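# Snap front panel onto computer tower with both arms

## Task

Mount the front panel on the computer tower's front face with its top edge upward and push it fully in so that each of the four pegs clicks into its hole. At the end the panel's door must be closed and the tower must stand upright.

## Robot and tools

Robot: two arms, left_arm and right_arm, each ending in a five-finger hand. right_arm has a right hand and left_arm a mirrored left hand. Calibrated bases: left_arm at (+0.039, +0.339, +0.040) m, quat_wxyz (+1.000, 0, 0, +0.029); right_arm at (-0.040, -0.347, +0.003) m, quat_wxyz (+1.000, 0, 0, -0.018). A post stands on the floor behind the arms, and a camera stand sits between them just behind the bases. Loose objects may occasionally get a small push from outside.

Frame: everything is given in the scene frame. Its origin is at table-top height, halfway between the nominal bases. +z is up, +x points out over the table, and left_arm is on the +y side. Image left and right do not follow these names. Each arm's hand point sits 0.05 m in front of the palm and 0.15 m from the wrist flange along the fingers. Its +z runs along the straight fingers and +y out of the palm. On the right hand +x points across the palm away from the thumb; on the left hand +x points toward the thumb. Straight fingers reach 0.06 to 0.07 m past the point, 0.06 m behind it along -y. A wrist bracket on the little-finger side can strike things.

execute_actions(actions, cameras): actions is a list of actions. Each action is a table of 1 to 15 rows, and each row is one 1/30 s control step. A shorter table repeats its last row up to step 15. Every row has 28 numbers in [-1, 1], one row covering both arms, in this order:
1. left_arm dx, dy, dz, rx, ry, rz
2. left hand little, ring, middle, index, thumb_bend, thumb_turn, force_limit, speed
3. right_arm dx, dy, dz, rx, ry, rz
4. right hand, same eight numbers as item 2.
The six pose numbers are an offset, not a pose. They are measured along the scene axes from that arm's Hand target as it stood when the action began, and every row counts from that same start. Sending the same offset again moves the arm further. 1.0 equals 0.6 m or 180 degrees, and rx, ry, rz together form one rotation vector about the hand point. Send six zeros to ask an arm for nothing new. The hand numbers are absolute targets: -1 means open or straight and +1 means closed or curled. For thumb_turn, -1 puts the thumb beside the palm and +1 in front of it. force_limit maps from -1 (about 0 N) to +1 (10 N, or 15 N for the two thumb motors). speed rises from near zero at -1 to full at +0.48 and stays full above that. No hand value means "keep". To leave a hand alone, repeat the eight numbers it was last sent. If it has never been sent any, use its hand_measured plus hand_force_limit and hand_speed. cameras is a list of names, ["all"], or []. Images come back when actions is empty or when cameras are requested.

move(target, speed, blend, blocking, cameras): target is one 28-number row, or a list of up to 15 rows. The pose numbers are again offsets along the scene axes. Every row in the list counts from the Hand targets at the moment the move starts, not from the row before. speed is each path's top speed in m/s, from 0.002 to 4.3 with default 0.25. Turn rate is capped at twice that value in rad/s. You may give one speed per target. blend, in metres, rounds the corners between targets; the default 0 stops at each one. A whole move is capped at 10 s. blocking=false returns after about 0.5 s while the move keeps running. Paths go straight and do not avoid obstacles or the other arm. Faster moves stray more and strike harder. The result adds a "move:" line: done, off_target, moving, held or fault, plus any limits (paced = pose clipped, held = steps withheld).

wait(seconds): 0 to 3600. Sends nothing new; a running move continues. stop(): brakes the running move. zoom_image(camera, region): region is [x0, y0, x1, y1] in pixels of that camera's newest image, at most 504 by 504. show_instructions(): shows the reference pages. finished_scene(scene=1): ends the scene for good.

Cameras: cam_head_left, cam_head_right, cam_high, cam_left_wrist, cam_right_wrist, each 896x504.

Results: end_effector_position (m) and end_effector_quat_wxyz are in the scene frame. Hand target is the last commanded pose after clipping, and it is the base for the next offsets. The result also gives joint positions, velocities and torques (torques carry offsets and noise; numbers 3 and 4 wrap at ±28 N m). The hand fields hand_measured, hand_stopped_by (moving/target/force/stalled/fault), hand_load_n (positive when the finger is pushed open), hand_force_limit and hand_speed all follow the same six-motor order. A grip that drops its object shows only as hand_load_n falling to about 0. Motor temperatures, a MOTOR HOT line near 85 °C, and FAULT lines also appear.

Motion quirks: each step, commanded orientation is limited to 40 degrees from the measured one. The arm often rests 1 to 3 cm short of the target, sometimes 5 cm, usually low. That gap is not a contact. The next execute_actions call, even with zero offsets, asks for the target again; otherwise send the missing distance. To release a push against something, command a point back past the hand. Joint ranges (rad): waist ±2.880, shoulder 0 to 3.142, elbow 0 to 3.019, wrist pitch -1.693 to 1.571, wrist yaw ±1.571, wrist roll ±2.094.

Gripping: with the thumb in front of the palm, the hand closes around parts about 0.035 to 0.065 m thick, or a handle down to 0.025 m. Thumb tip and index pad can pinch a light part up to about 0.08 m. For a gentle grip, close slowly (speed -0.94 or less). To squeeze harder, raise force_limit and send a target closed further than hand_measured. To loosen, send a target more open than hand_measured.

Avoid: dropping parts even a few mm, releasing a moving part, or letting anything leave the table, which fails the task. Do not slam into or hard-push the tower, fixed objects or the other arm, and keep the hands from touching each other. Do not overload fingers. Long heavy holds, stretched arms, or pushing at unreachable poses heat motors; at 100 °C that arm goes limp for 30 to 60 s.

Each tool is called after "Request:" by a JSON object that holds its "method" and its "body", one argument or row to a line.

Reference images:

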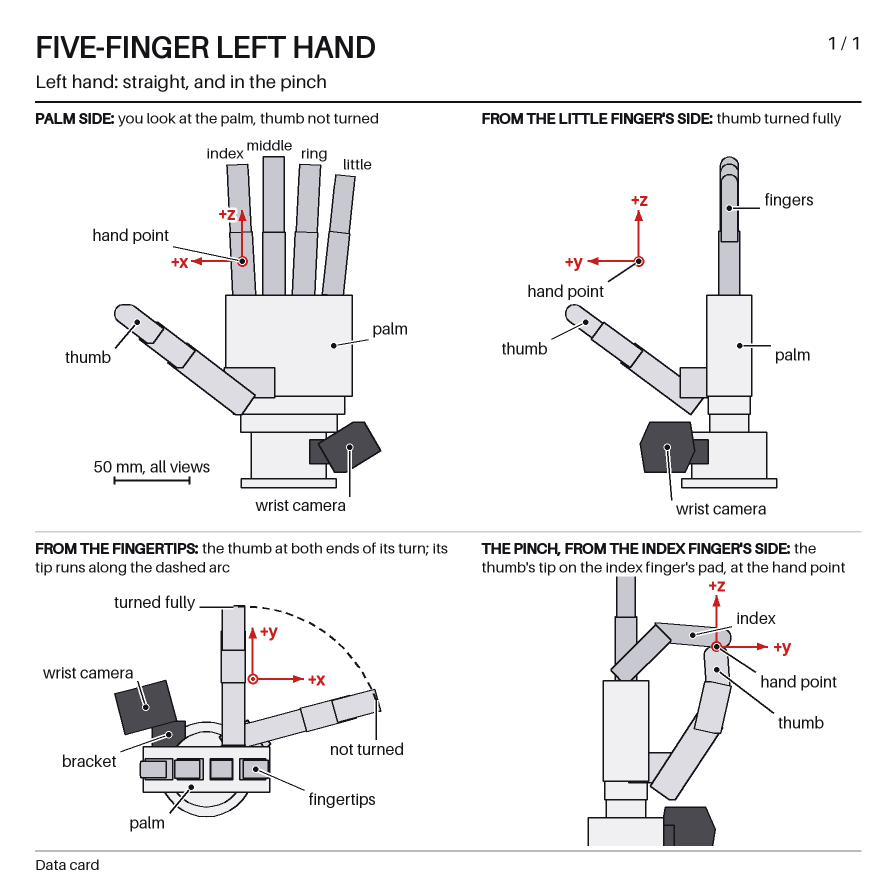

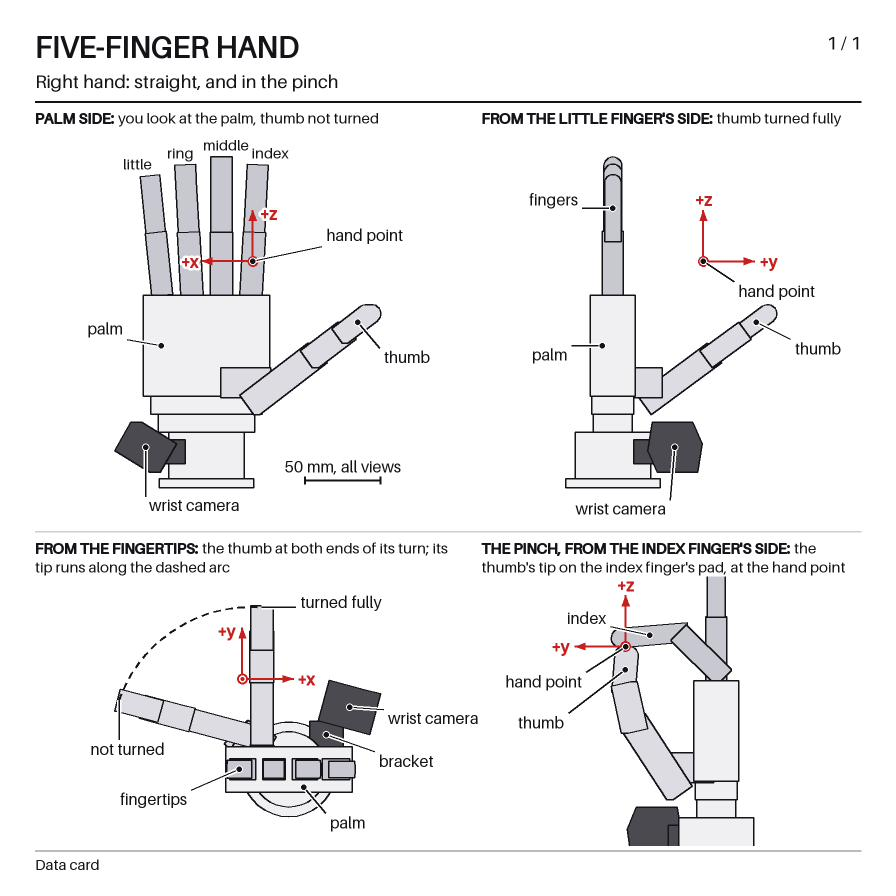

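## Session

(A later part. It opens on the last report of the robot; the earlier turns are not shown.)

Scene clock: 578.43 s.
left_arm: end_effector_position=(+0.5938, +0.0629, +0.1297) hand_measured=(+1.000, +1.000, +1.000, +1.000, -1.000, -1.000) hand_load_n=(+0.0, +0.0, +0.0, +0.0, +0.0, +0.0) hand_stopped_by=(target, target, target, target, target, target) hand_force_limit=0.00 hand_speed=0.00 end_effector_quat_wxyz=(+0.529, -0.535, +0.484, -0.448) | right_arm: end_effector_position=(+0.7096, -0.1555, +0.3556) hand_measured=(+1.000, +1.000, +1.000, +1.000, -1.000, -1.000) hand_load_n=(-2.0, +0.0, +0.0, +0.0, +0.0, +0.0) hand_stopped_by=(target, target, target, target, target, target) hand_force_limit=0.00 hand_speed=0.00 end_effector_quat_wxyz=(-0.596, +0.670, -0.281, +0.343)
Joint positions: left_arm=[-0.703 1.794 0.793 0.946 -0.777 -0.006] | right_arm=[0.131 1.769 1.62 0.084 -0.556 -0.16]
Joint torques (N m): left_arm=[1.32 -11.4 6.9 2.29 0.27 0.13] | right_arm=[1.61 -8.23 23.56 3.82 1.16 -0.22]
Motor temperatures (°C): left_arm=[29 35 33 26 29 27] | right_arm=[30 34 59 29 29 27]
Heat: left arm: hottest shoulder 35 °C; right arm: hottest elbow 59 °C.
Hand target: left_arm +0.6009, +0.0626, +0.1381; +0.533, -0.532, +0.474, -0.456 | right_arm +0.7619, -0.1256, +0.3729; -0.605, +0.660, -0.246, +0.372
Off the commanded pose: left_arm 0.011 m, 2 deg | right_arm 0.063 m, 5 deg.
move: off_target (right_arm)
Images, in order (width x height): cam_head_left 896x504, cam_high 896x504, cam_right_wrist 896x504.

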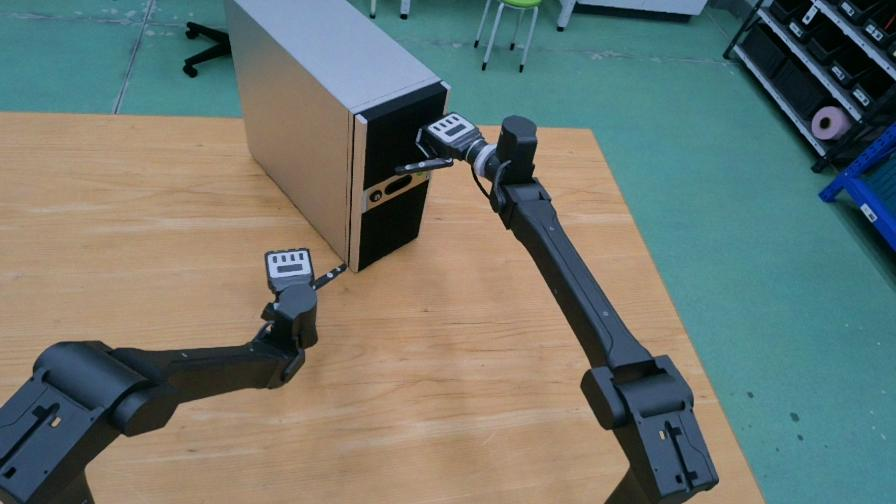

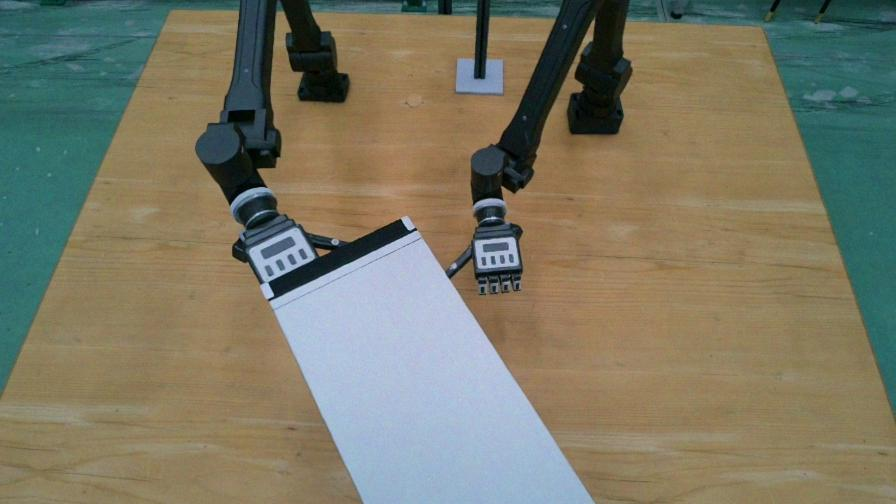

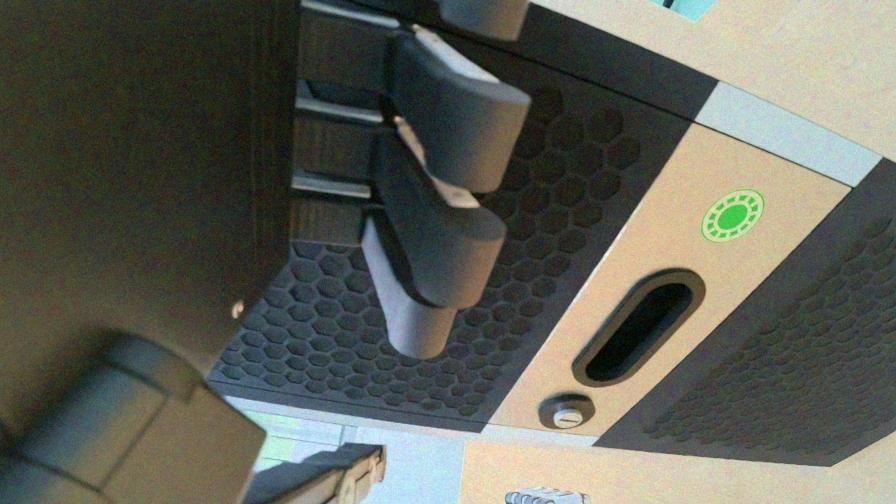

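Request:
{"method": "move", "body": {
  "target": [
    [0,0,0,0,0,0, 1,1,1,1,-1,-1,0,0, -0.1287,-0.077,0,0,0,0, 1,1,1,1,-1,-1,0,0],
    [0,0,0,0,0,0, 1,1,1,1,-1,-1,0,0, -0.2143,0.066,0,0,0,-0.067, 1,1,1,1,-1,-1,0,0],
    [0,0,0,0,0,0, 1,1,1,1,-1,-1,0,0, -0.0928,0.1387,0,0,0,-0.067, 1,1,1,1,-1,-1,0,0]
  ],
  "speed": [0.06, 0.12, 0.06],
  "cameras": ["all"]
}}

Request:
{"method": "zoom_image", "body": {
  "camera": "cam_high",
  "region": [250, 265, 300, 310]
}}

Request:
{"method": "zoom_image", "body": {
  "camera": "cam_high",
  "region": [385, 200, 435, 245]
}}

Scene clock: 585.73 s.
left_arm: end_effector_position=(+0.5938, +0.0629, +0.1297) hand_measured=(+1.000, +1.000, +1.000, +1.000, -1.000, -1.000) hand_load_n=(+0.0, +0.0, +0.0, +0.0, +0.0, +0.0) hand_stopped_by=(target, target, target, target, target, target) hand_force_limit=0.00 hand_speed=0.00 end_effector_quat_wxyz=(+0.529, -0.535, +0.484, -0.448) | right_arm: end_effector_position=(+0.6609, -0.0740, +0.3461) hand_measured=(+1.000, +1.000, +1.000, +1.000, -1.000, -1.000) hand_load_n=(+0.0, +0.0, +0.0, -3.5, +0.0, +0.0) hand_stopped_by=(target, target, target, target, target, target) hand_force_limit=0.00 hand_speed=0.00 end_effector_quat_wxyz=(-0.540, +0.651, -0.329, +0.419)
Joint positions: left_arm=[-0.703 1.794 0.793 0.946 -0.777 -0.006] | right_arm=[0.351 1.644 1.439 0.139 -0.128 -0.2]
Joint torques (N m): left_arm=[1.32 -11.52 6.9 2.32 0.26 0.14] | right_arm=[0.79 -7.94 23.32 3.74 0.74 0.12]
Motor temperatures (°C): left_arm=[29 35 33 27 29 27] | right_arm=[30 34 58 29 29 27]
Heat: left arm: hottest shoulder 35 °C; right arm: hottest elbow 58 °C.
Hand target: left_arm +0.6009, +0.0626, +0.1381; +0.533, -0.532, +0.474, -0.456 | right_arm +0.7062, -0.0425, +0.3728; -0.562, +0.630, -0.314, +0.434
Off the commanded pose: left_arm 0.011 m, 2 deg | right_arm 0.061 m, 4 deg.
move: off_target (right_arm)

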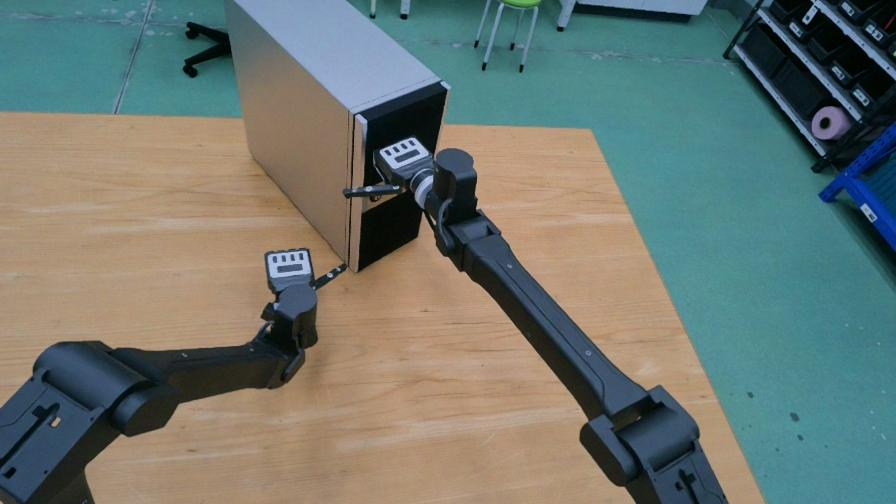

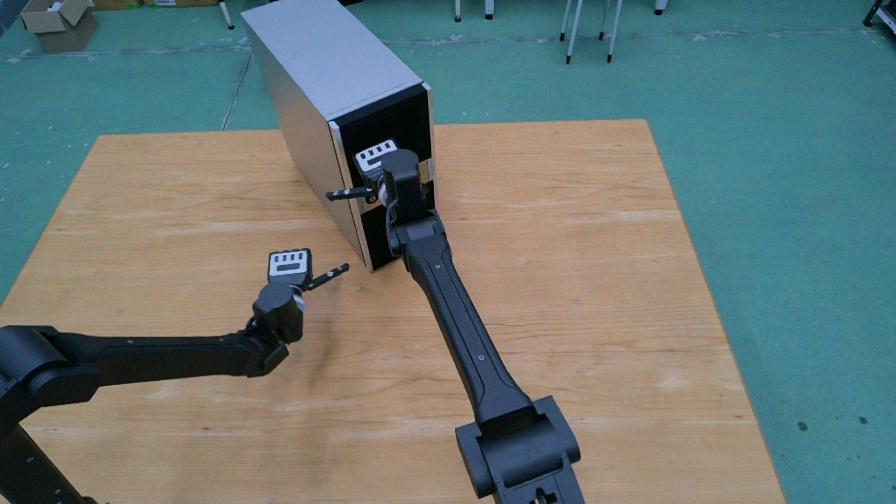

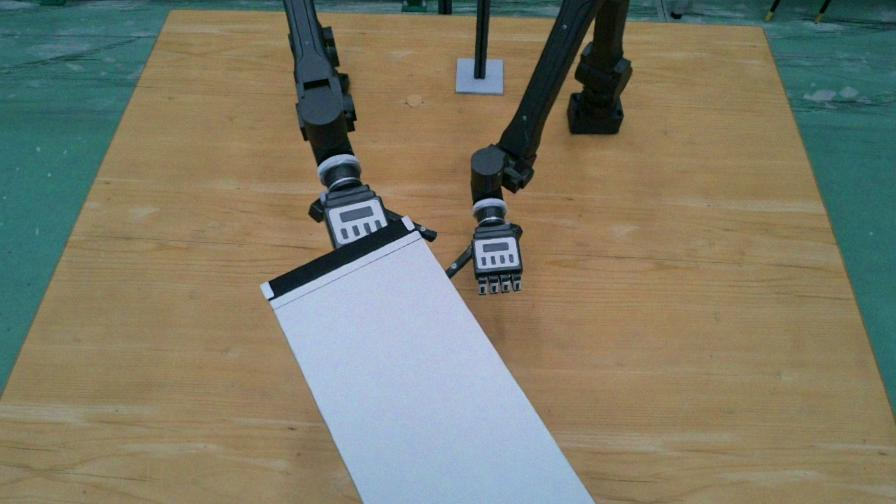

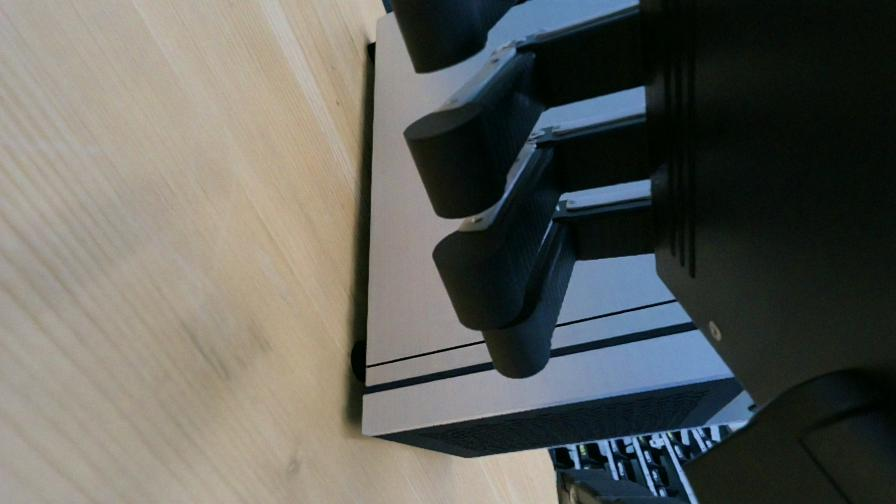

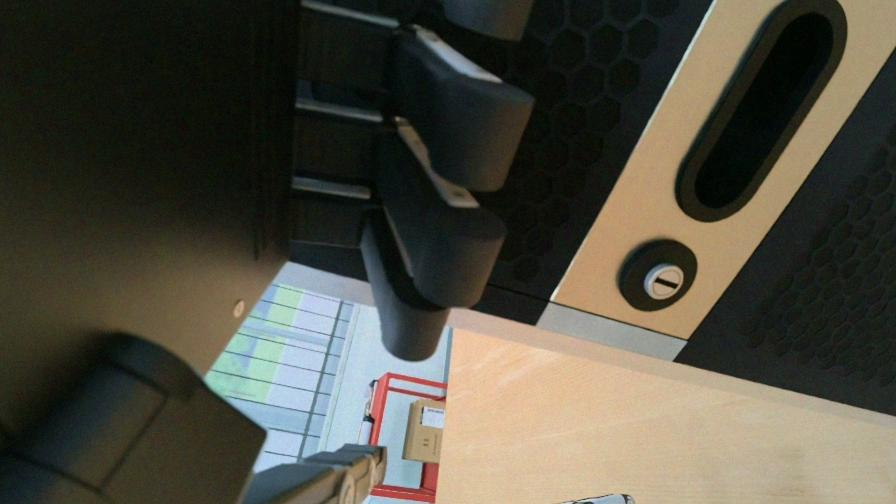

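Scaled by 10.080.

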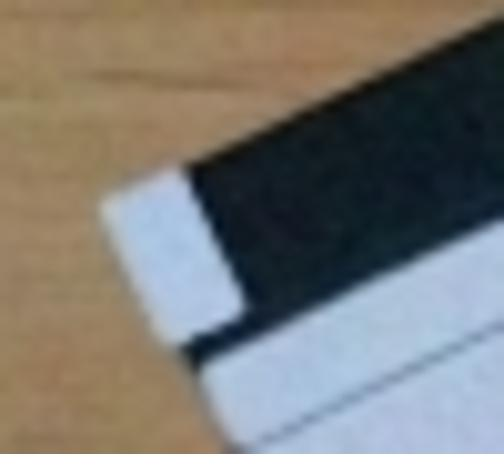

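Scaled by 10.080.

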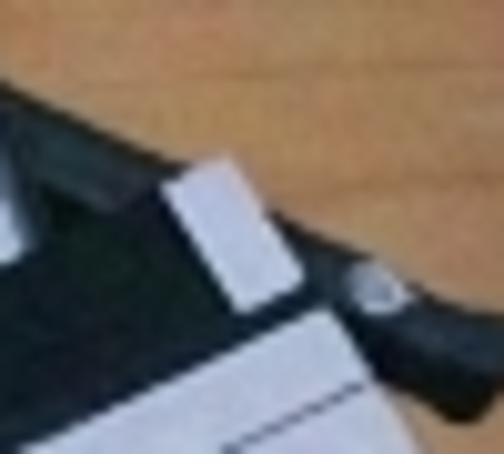

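Request:
{"method": "move", "body": {
  "target": [
    [-0.2,0.15,0.1,0,0,0, 1,1,1,1,-1,-1,0,0, -0.1859,-0.1113,0,0,0,0.035, 1,1,1,1,-1,-1,0,0],
    [-0.2,0.15,0.1,0,0,0, 1,1,1,1,-1,-1,0,0, -0.1859,-0.1113,-0.25,0,0,0.035, 1,1,1,1,-1,-1,0,0]
  ],
  "speed": [0.08, 0.12],
  "cameras": ["all"]
}}

Scene clock: 591.17 s.
left_arm: end_effector_position=(+0.4811, +0.1474, +0.1986) hand_measured=(+1.000, +1.000, +1.000, +1.000, -1.000, -1.000) hand_load_n=(+0.0, +0.0, +0.0, +0.0, +0.0, +0.0) hand_stopped_by=(target, target, target, target, target, target) hand_force_limit=0.00 hand_speed=0.00 end_effector_quat_wxyz=(+0.529, -0.533, +0.471, -0.462) | right_arm: end_effector_position=(+0.5950, -0.1051, +0.2337) hand_measured=(+1.000, +1.000, +1.000, +1.000, -1.000, -1.000) hand_load_n=(+0.0, +0.0, +0.5, +0.5, +0.0, +0.0) hand_stopped_by=(target, target, target, target, target, target) hand_force_limit=0.00 hand_speed=0.00 end_effector_quat_wxyz=(-0.586, +0.646, -0.272, +0.406)
Joint positions: left_arm=[-0.703 1.3 0.436 0.846 -0.775 -0.006] | right_arm=[0.286 1.61 1.014 0.614 -0.317 -0.202]
Joint torques (N m): left_arm=[1.55 -6.71 6.48 1.16 0.28 0.13] | right_arm=[-1.38 -11.58 8.84 2.86 0.06 0.25]
Motor temperatures (°C): left_arm=[29 35 32 26 29 27] | right_arm=[30 34 57 29 29 27]
Heat: left arm: hottest shoulder 35 °C; right arm: hottest elbow 57 °C.
Hand target: left_arm +0.4809, +0.1526, +0.1979; +0.533, -0.532, +0.474, -0.456 | right_arm +0.5948, -0.1094, +0.2229; -0.585, +0.647, -0.278, +0.402
Off the commanded pose: left_arm 0.005 m, 1 deg | right_arm 0.012 m, 1 deg.
move: off_target (right_arm)

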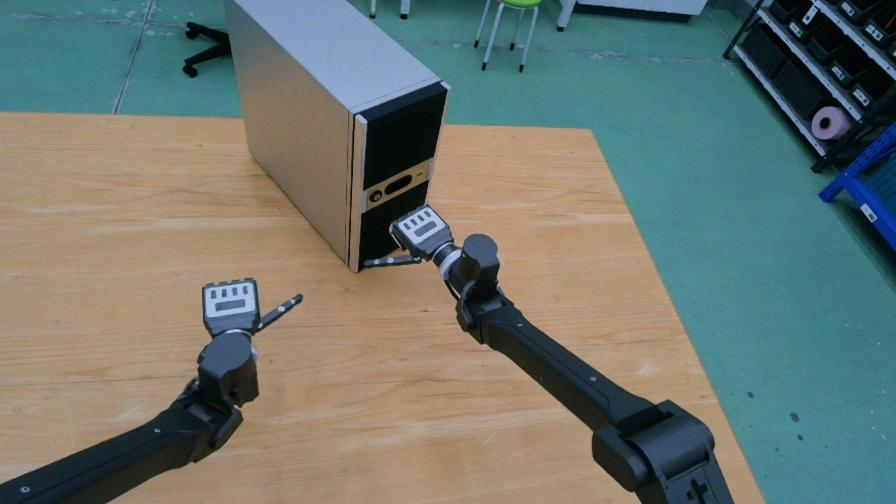

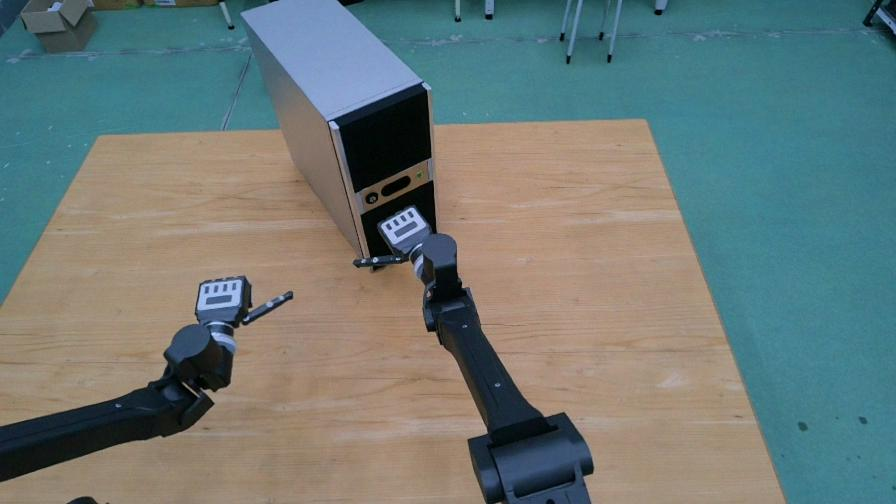

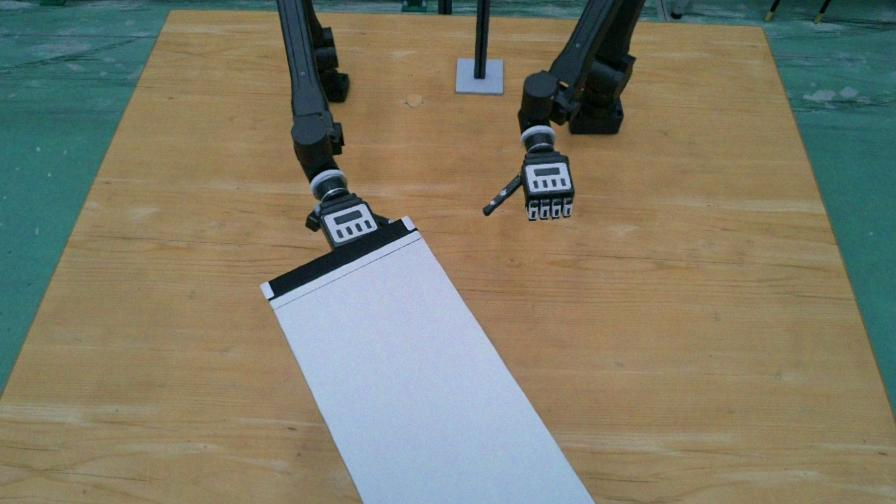

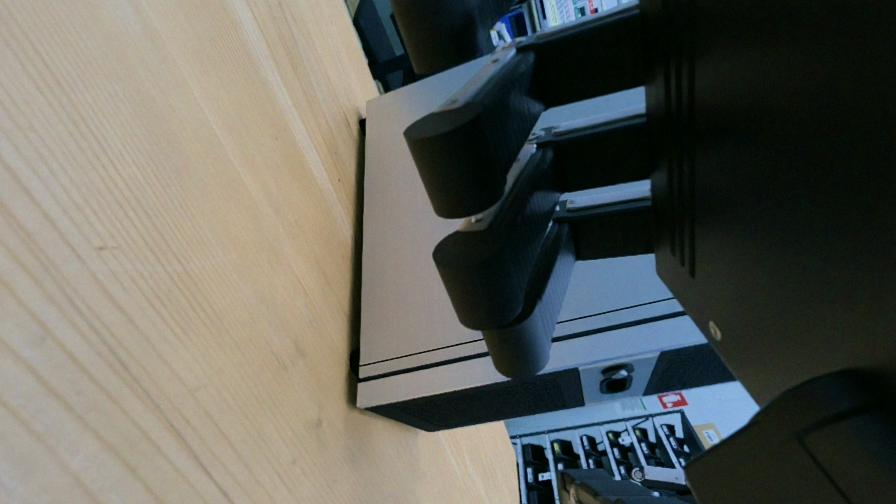

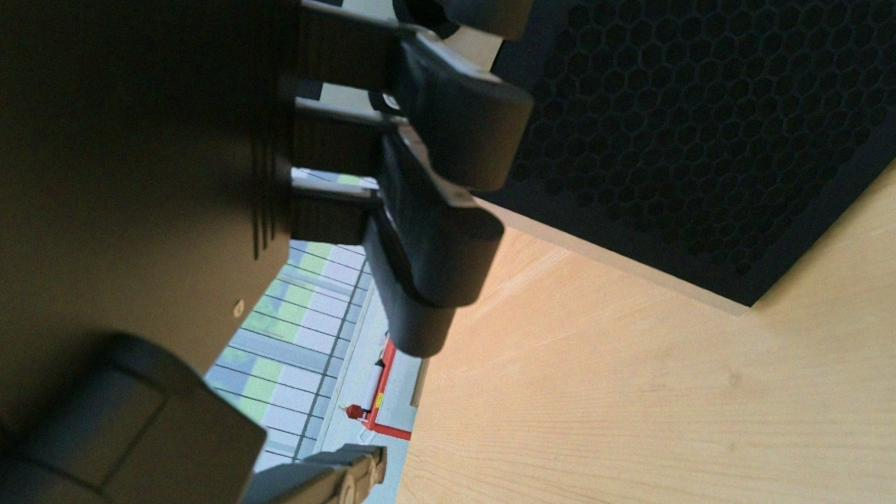

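Request:
{"method": "move", "body": {
  "target": [
    [0,0,0,0,0,0, 1,1,1,1,-1,-1,0,0, 0.0857,-0.143,-0.2833,0,0,0.033, 1,1,1,1,-1,-1,0,0]
  ],
  "speed": [0.12],
  "cameras": ["all"]
}}

Scene clock: 595.40 s.
left_arm: end_effector_position=(+0.4811, +0.1474, +0.1986) hand_measured=(+1.000, +1.000, +1.000, +1.000, -1.000, -1.000) hand_load_n=(+0.0, +0.0, +0.0, +0.0, +0.0, +0.0) hand_stopped_by=(target, target, target, target, target, target) hand_force_limit=0.00 hand_speed=0.00 end_effector_quat_wxyz=(+0.529, -0.533, +0.471, -0.462) | right_arm: end_effector_position=(+0.6313, -0.1945, +0.0432) hand_measured=(+1.000, +1.000, +1.000, +1.000, -1.000, -1.000) hand_load_n=(+0.0, +0.0, +0.0, +0.0, +0.0, +0.0) hand_stopped_by=(target, target, target, target, target, target) hand_force_limit=0.00 hand_speed=0.00 end_effector_quat_wxyz=(-0.598, +0.669, -0.252, +0.361)
Joint positions: left_arm=[-0.703 1.3 0.436 0.846 -0.775 -0.006] | right_arm=[0.071 2.047 1.033 0.986 -0.631 -0.199]
Joint torques (N m): left_arm=[1.49 -6.71 6.5 1.17 0.29 0.13] | right_arm=[-0.03 -14.51 9.92 2.96 0.01 0.19]
Motor temperatures (°C): left_arm=[29 34 33 26 29 27] | right_arm=[30 33 56 29 29 27]
Heat: left arm: hottest shoulder 34 °C; right arm: hottest elbow 56 °C.
Hand target: left_arm +0.4809, +0.1526, +0.1979; +0.533, -0.532, +0.474, -0.456 | right_arm +0.6461, -0.1953, +0.0528; -0.605, +0.660, -0.245, +0.372
Off the commanded pose: left_arm 0.005 m, 1 deg | right_arm 0.018 m, 2 deg.
move: off_target (right_arm)

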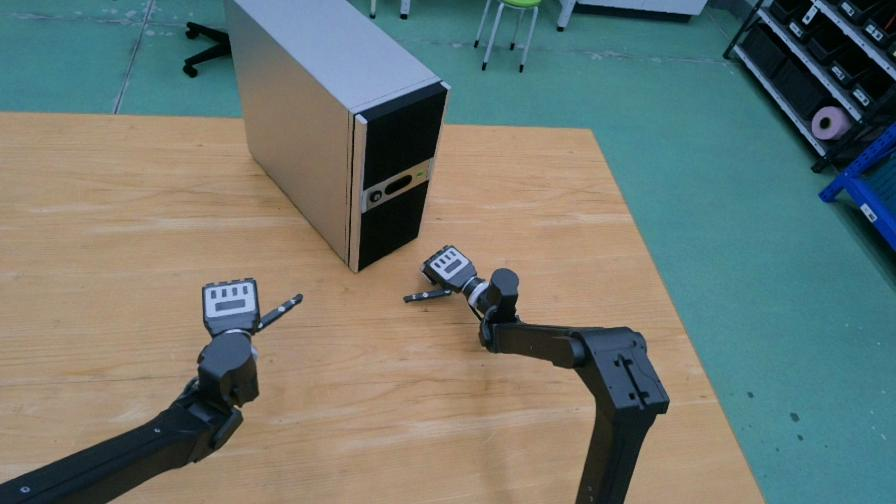

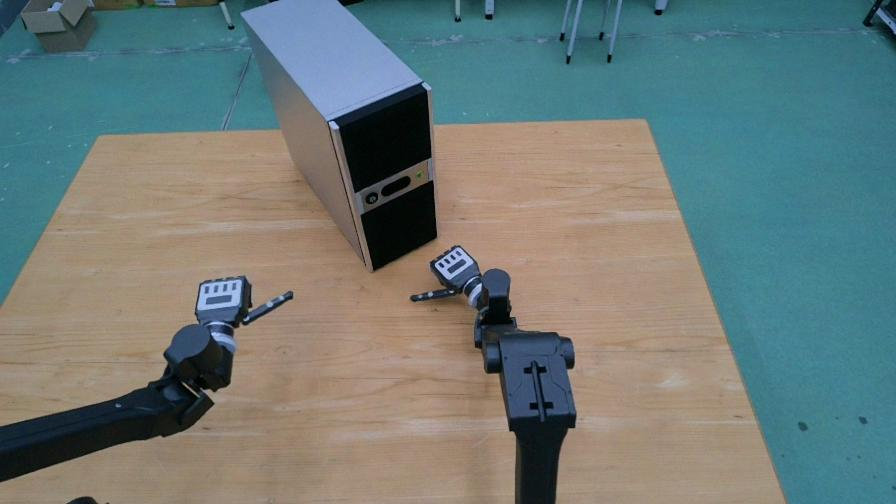

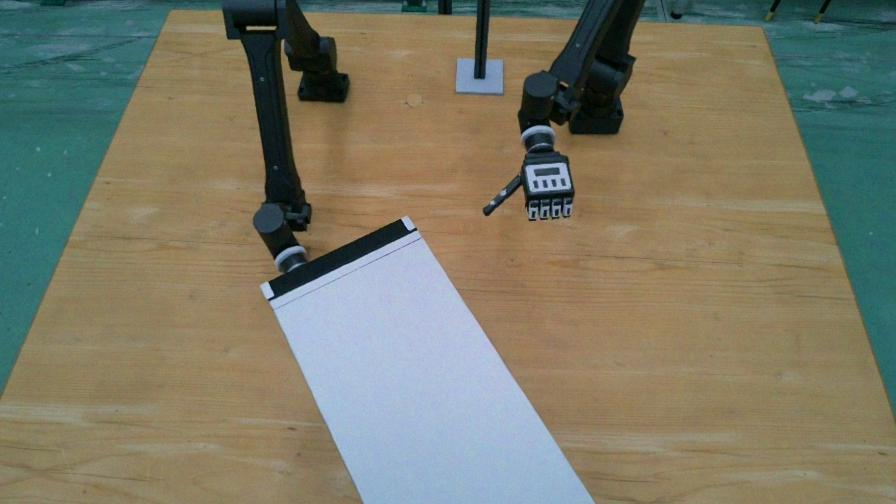

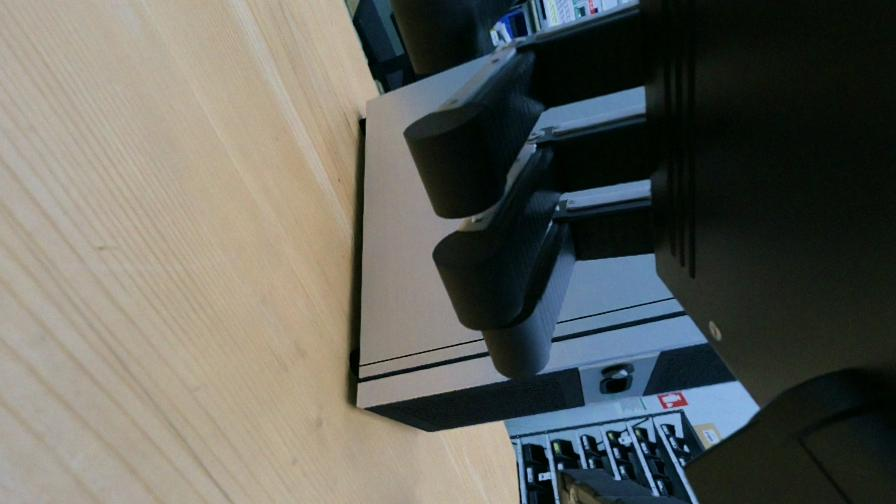

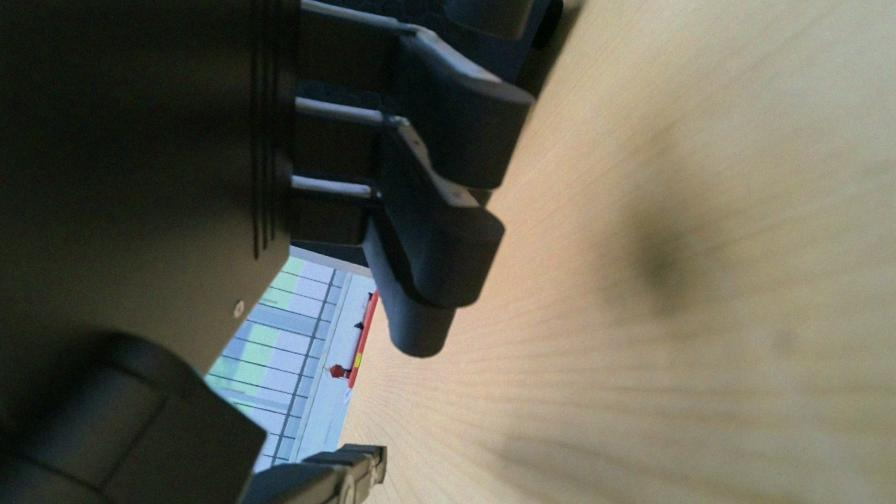

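Request:
{"method": "zoom_image", "body": {
  "camera": "cam_head_left",
  "region": [330, 70, 470, 280]
}}

Request:
{"method": "zoom_image", "body": {
  "camera": "cam_head_right",
  "region": [310, 70, 450, 280]
}}

Scaled by 2.400.

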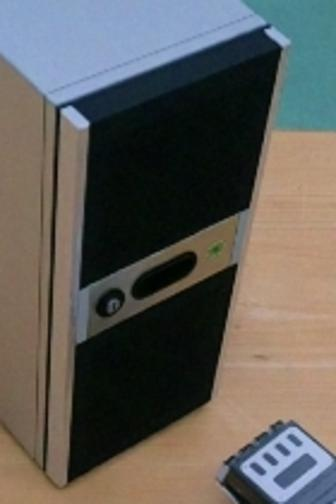

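Scaled by 2.400.

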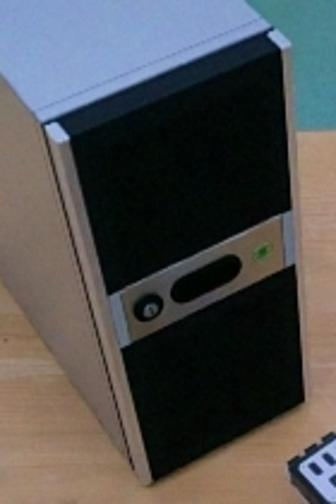

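Request:
{"method": "move", "body": {
  "target": [
    [0,0,0,0,0,0, 1,1,1,1,-1,-1,0,0, 0.1687,0.104,0,0,0,0, 1,1,1,1,-1,-1,0,0]
  ],
  "speed": [0.06],
  "cameras": ["all"]
}}

Scene clock: 598.50 s.
left_arm: end_effector_position=(+0.4811, +0.1474, +0.1986) hand_measured=(+1.000, +1.000, +1.000, +1.000, -1.000, -1.000) hand_load_n=(+0.0, +0.0, +0.0, +0.0, +0.0, +0.0) hand_stopped_by=(target, target, target, target, target, target) hand_force_limit=0.00 hand_speed=0.00 end_effector_quat_wxyz=(+0.529, -0.533, +0.471, -0.462) | right_arm: end_effector_position=(+0.7164, -0.1534, +0.0546) hand_measured=(+1.000, +1.000, +1.000, +1.000, -1.000, -1.000) hand_load_n=(-2.0, +0.0, +0.0, +0.0, +0.0, +0.0) hand_stopped_by=(target, target, target, target, target, target) hand_force_limit=0.00 hand_speed=0.00 end_effector_quat_wxyz=(-0.600, +0.662, -0.248, +0.373)
Joint positions: left_arm=[-0.703 1.3 0.436 0.846 -0.775 -0.006] | right_arm=[0.135 2.17 1.316 0.854 -0.557 -0.199]
Joint torques (N m): left_arm=[1.55 -6.77 6.52 1.17 0.28 0.13] | right_arm=[1.61 -12.92 17.35 0.58 0.86 0.1]
Motor temperatures (°C): left_arm=[29 34 33 26 29 27] | right_arm=[30 33 55 29 29 27]
Heat: left arm: hottest shoulder 34 °C; right arm: hottest elbow 55 °C.
Hand target: left_arm +0.4809, +0.1526, +0.1979; +0.533, -0.532, +0.474, -0.456 | right_arm +0.7474, -0.1328, +0.0528; -0.605, +0.660, -0.245, +0.371
Off the commanded pose: left_arm 0.005 m, 1 deg | right_arm 0.037 m, 1 deg.
move: off_target (right_arm)

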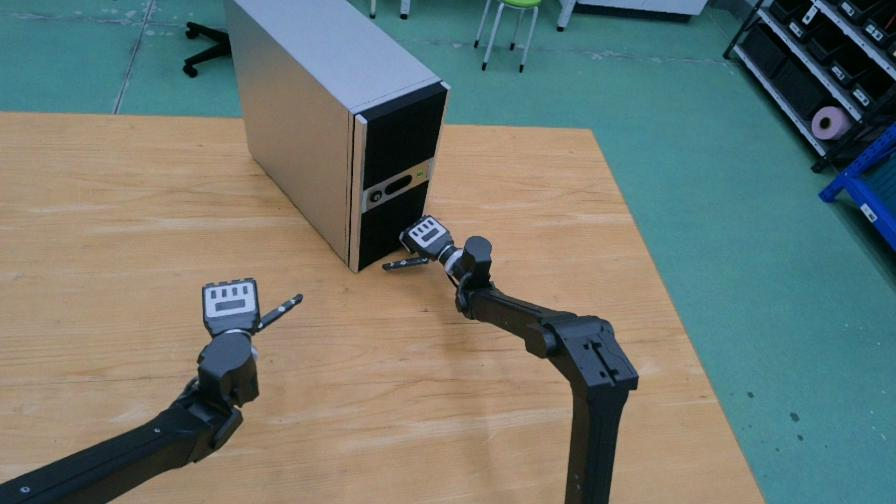

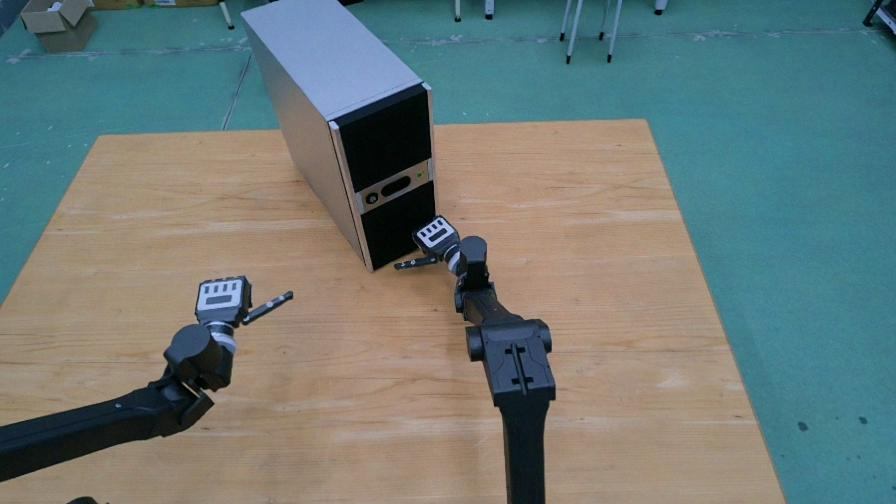

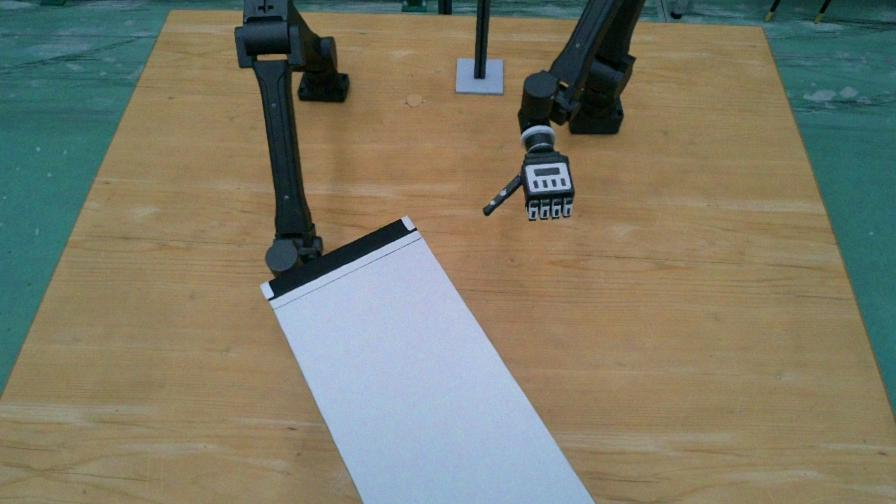

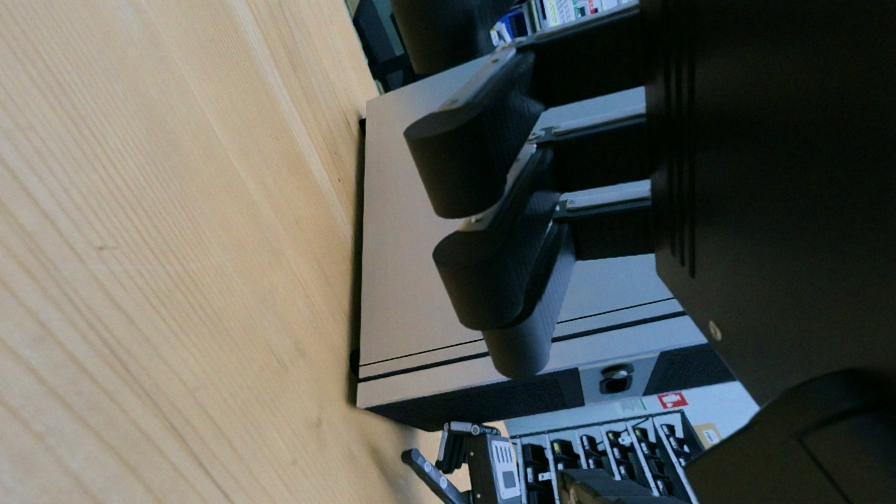

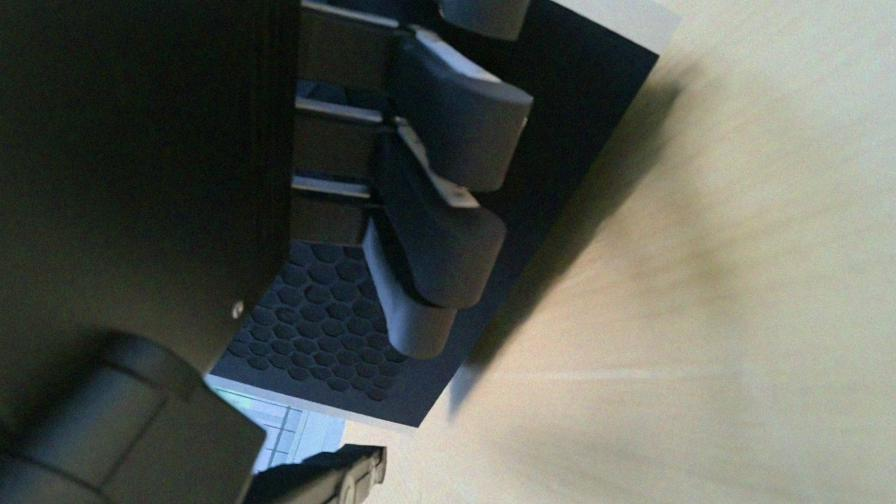

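Request:
{"method": "move", "body": {
  "target": [
    [0,0,0,0,0,0, 1,1,1,1,-1,-1,0,0, 0.036,0.0215,-0.01,0,0,0, 1,1,1,1,-1,-1,0,0]
  ],
  "speed": [0.05],
  "cameras": ["cam_head_left","cam_head_right","cam_left_wrist","cam_right_wrist"]
}}

Request:
{"method": "zoom_image", "body": {
  "camera": "cam_left_wrist",
  "region": [345, 330, 465, 450]
}}

Scene clock: 599.93 s.
left_arm: end_effector_position=(+0.4811, +0.1474, +0.1986) hand_measured=(+1.000, +1.000, +1.000, +1.000, -1.000, -1.000) hand_load_n=(+0.0, +0.0, +0.0, +0.0, +0.0, +0.0) hand_stopped_by=(target, target, target, target, target, target) hand_force_limit=0.00 hand_speed=0.00 end_effector_quat_wxyz=(+0.529, -0.533, +0.471, -0.462) | right_arm: end_effector_position=(+0.7171, -0.1533, +0.0547) hand_measured=(+1.000, +1.000, +1.000, +1.000, -1.000, -1.000) hand_load_n=(-2.0, +0.0, +0.0, +0.0, +0.0, -0.5) hand_stopped_by=(target, target, target, target, target, target) hand_force_limit=0.00 hand_speed=0.00 end_effector_quat_wxyz=(-0.600, +0.663, -0.248, +0.372)
Joint positions: left_arm=[-0.703 1.3 0.436 0.846 -0.775 -0.006] | right_arm=[0.135 2.17 1.319 0.848 -0.558 -0.199]
Joint torques (N m): left_arm=[1.67 -6.71 6.48 1.18 0.28 0.13] | right_arm=[2.37 -10.58 21.81 -0.17 1.52 0.16]
Motor temperatures (°C): left_arm=[29 34 33 26 29 27] | right_arm=[30 33 56 29 29 27]
Heat: left arm: hottest shoulder 34 °C; right arm: hottest elbow 56 °C.
Hand target: left_arm +0.4809, +0.1526, +0.1979; +0.533, -0.532, +0.474, -0.456 | right_arm +0.7690, -0.1199, +0.0468; -0.605, +0.660, -0.245, +0.372
Off the commanded pose: left_arm 0.005 m, 1 deg | right_arm 0.062 m, 1 deg.
move: off_target (right_arm)

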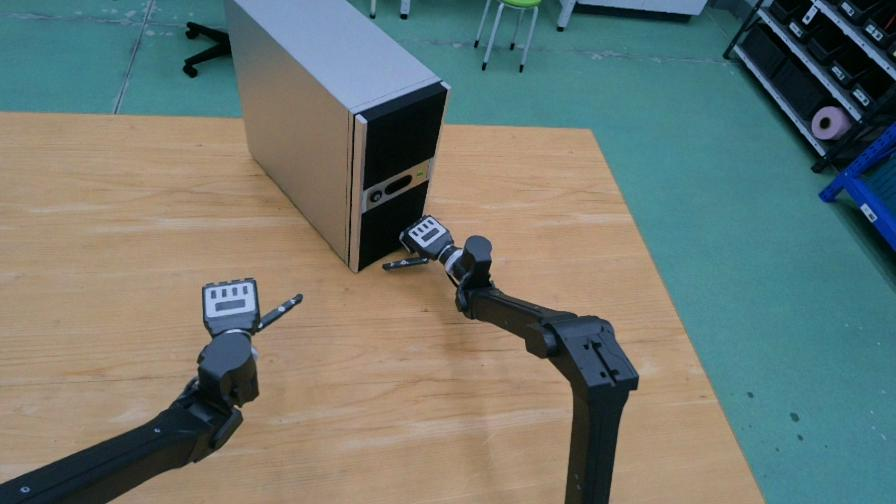

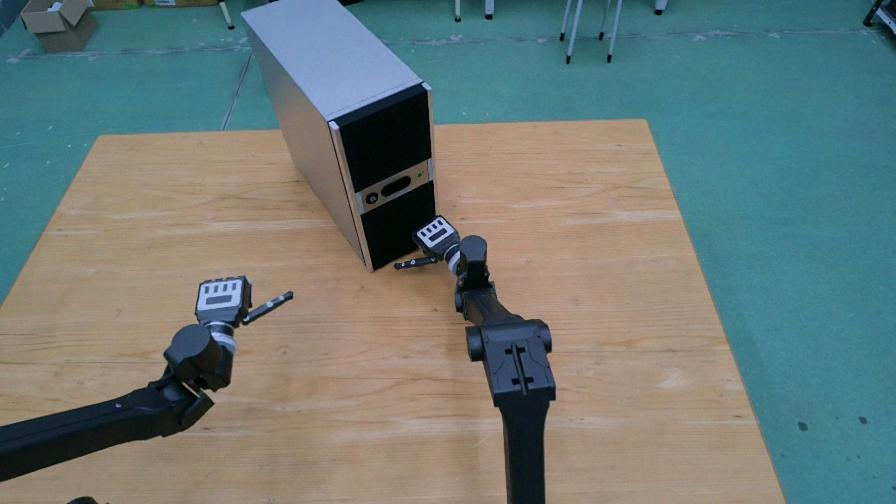

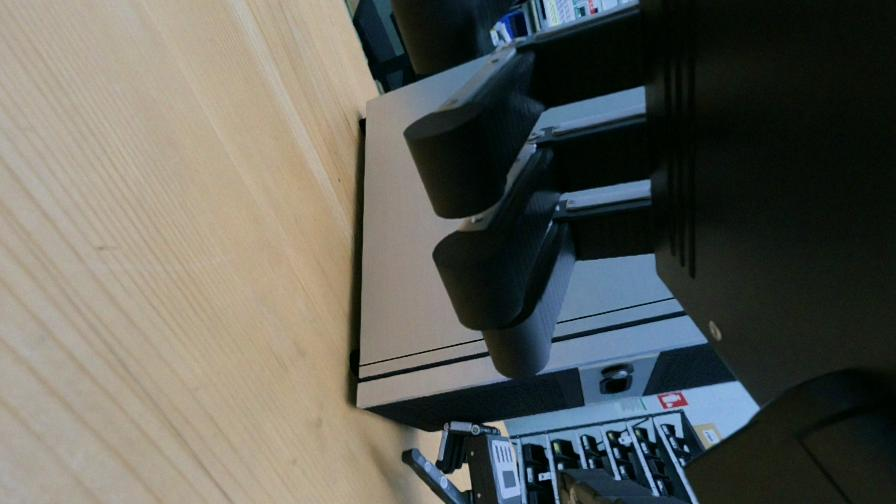

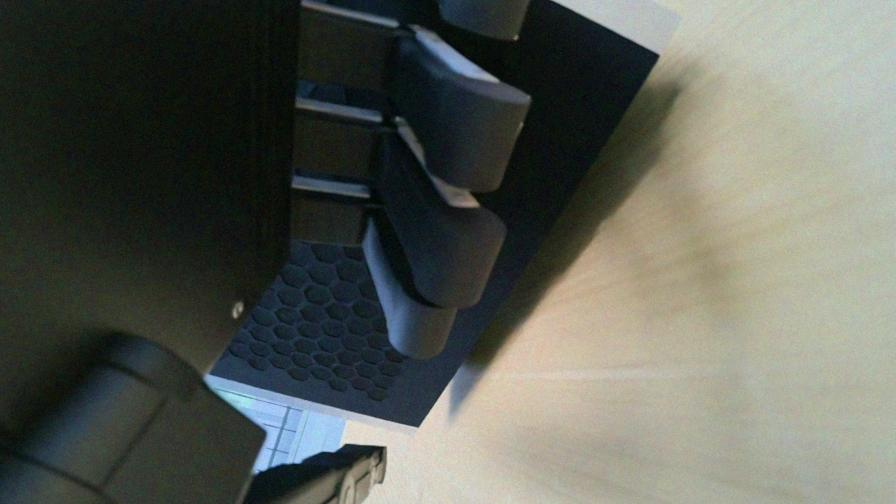

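Scaled by 4.200.

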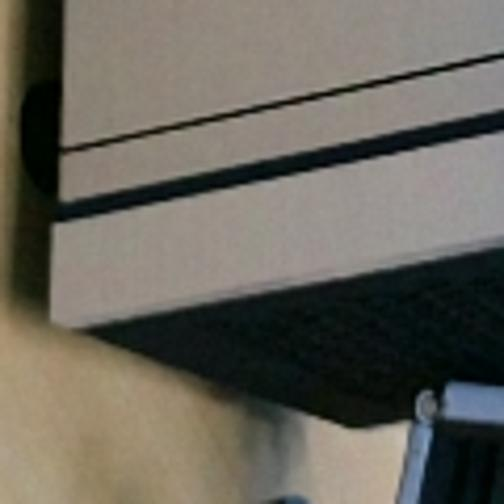

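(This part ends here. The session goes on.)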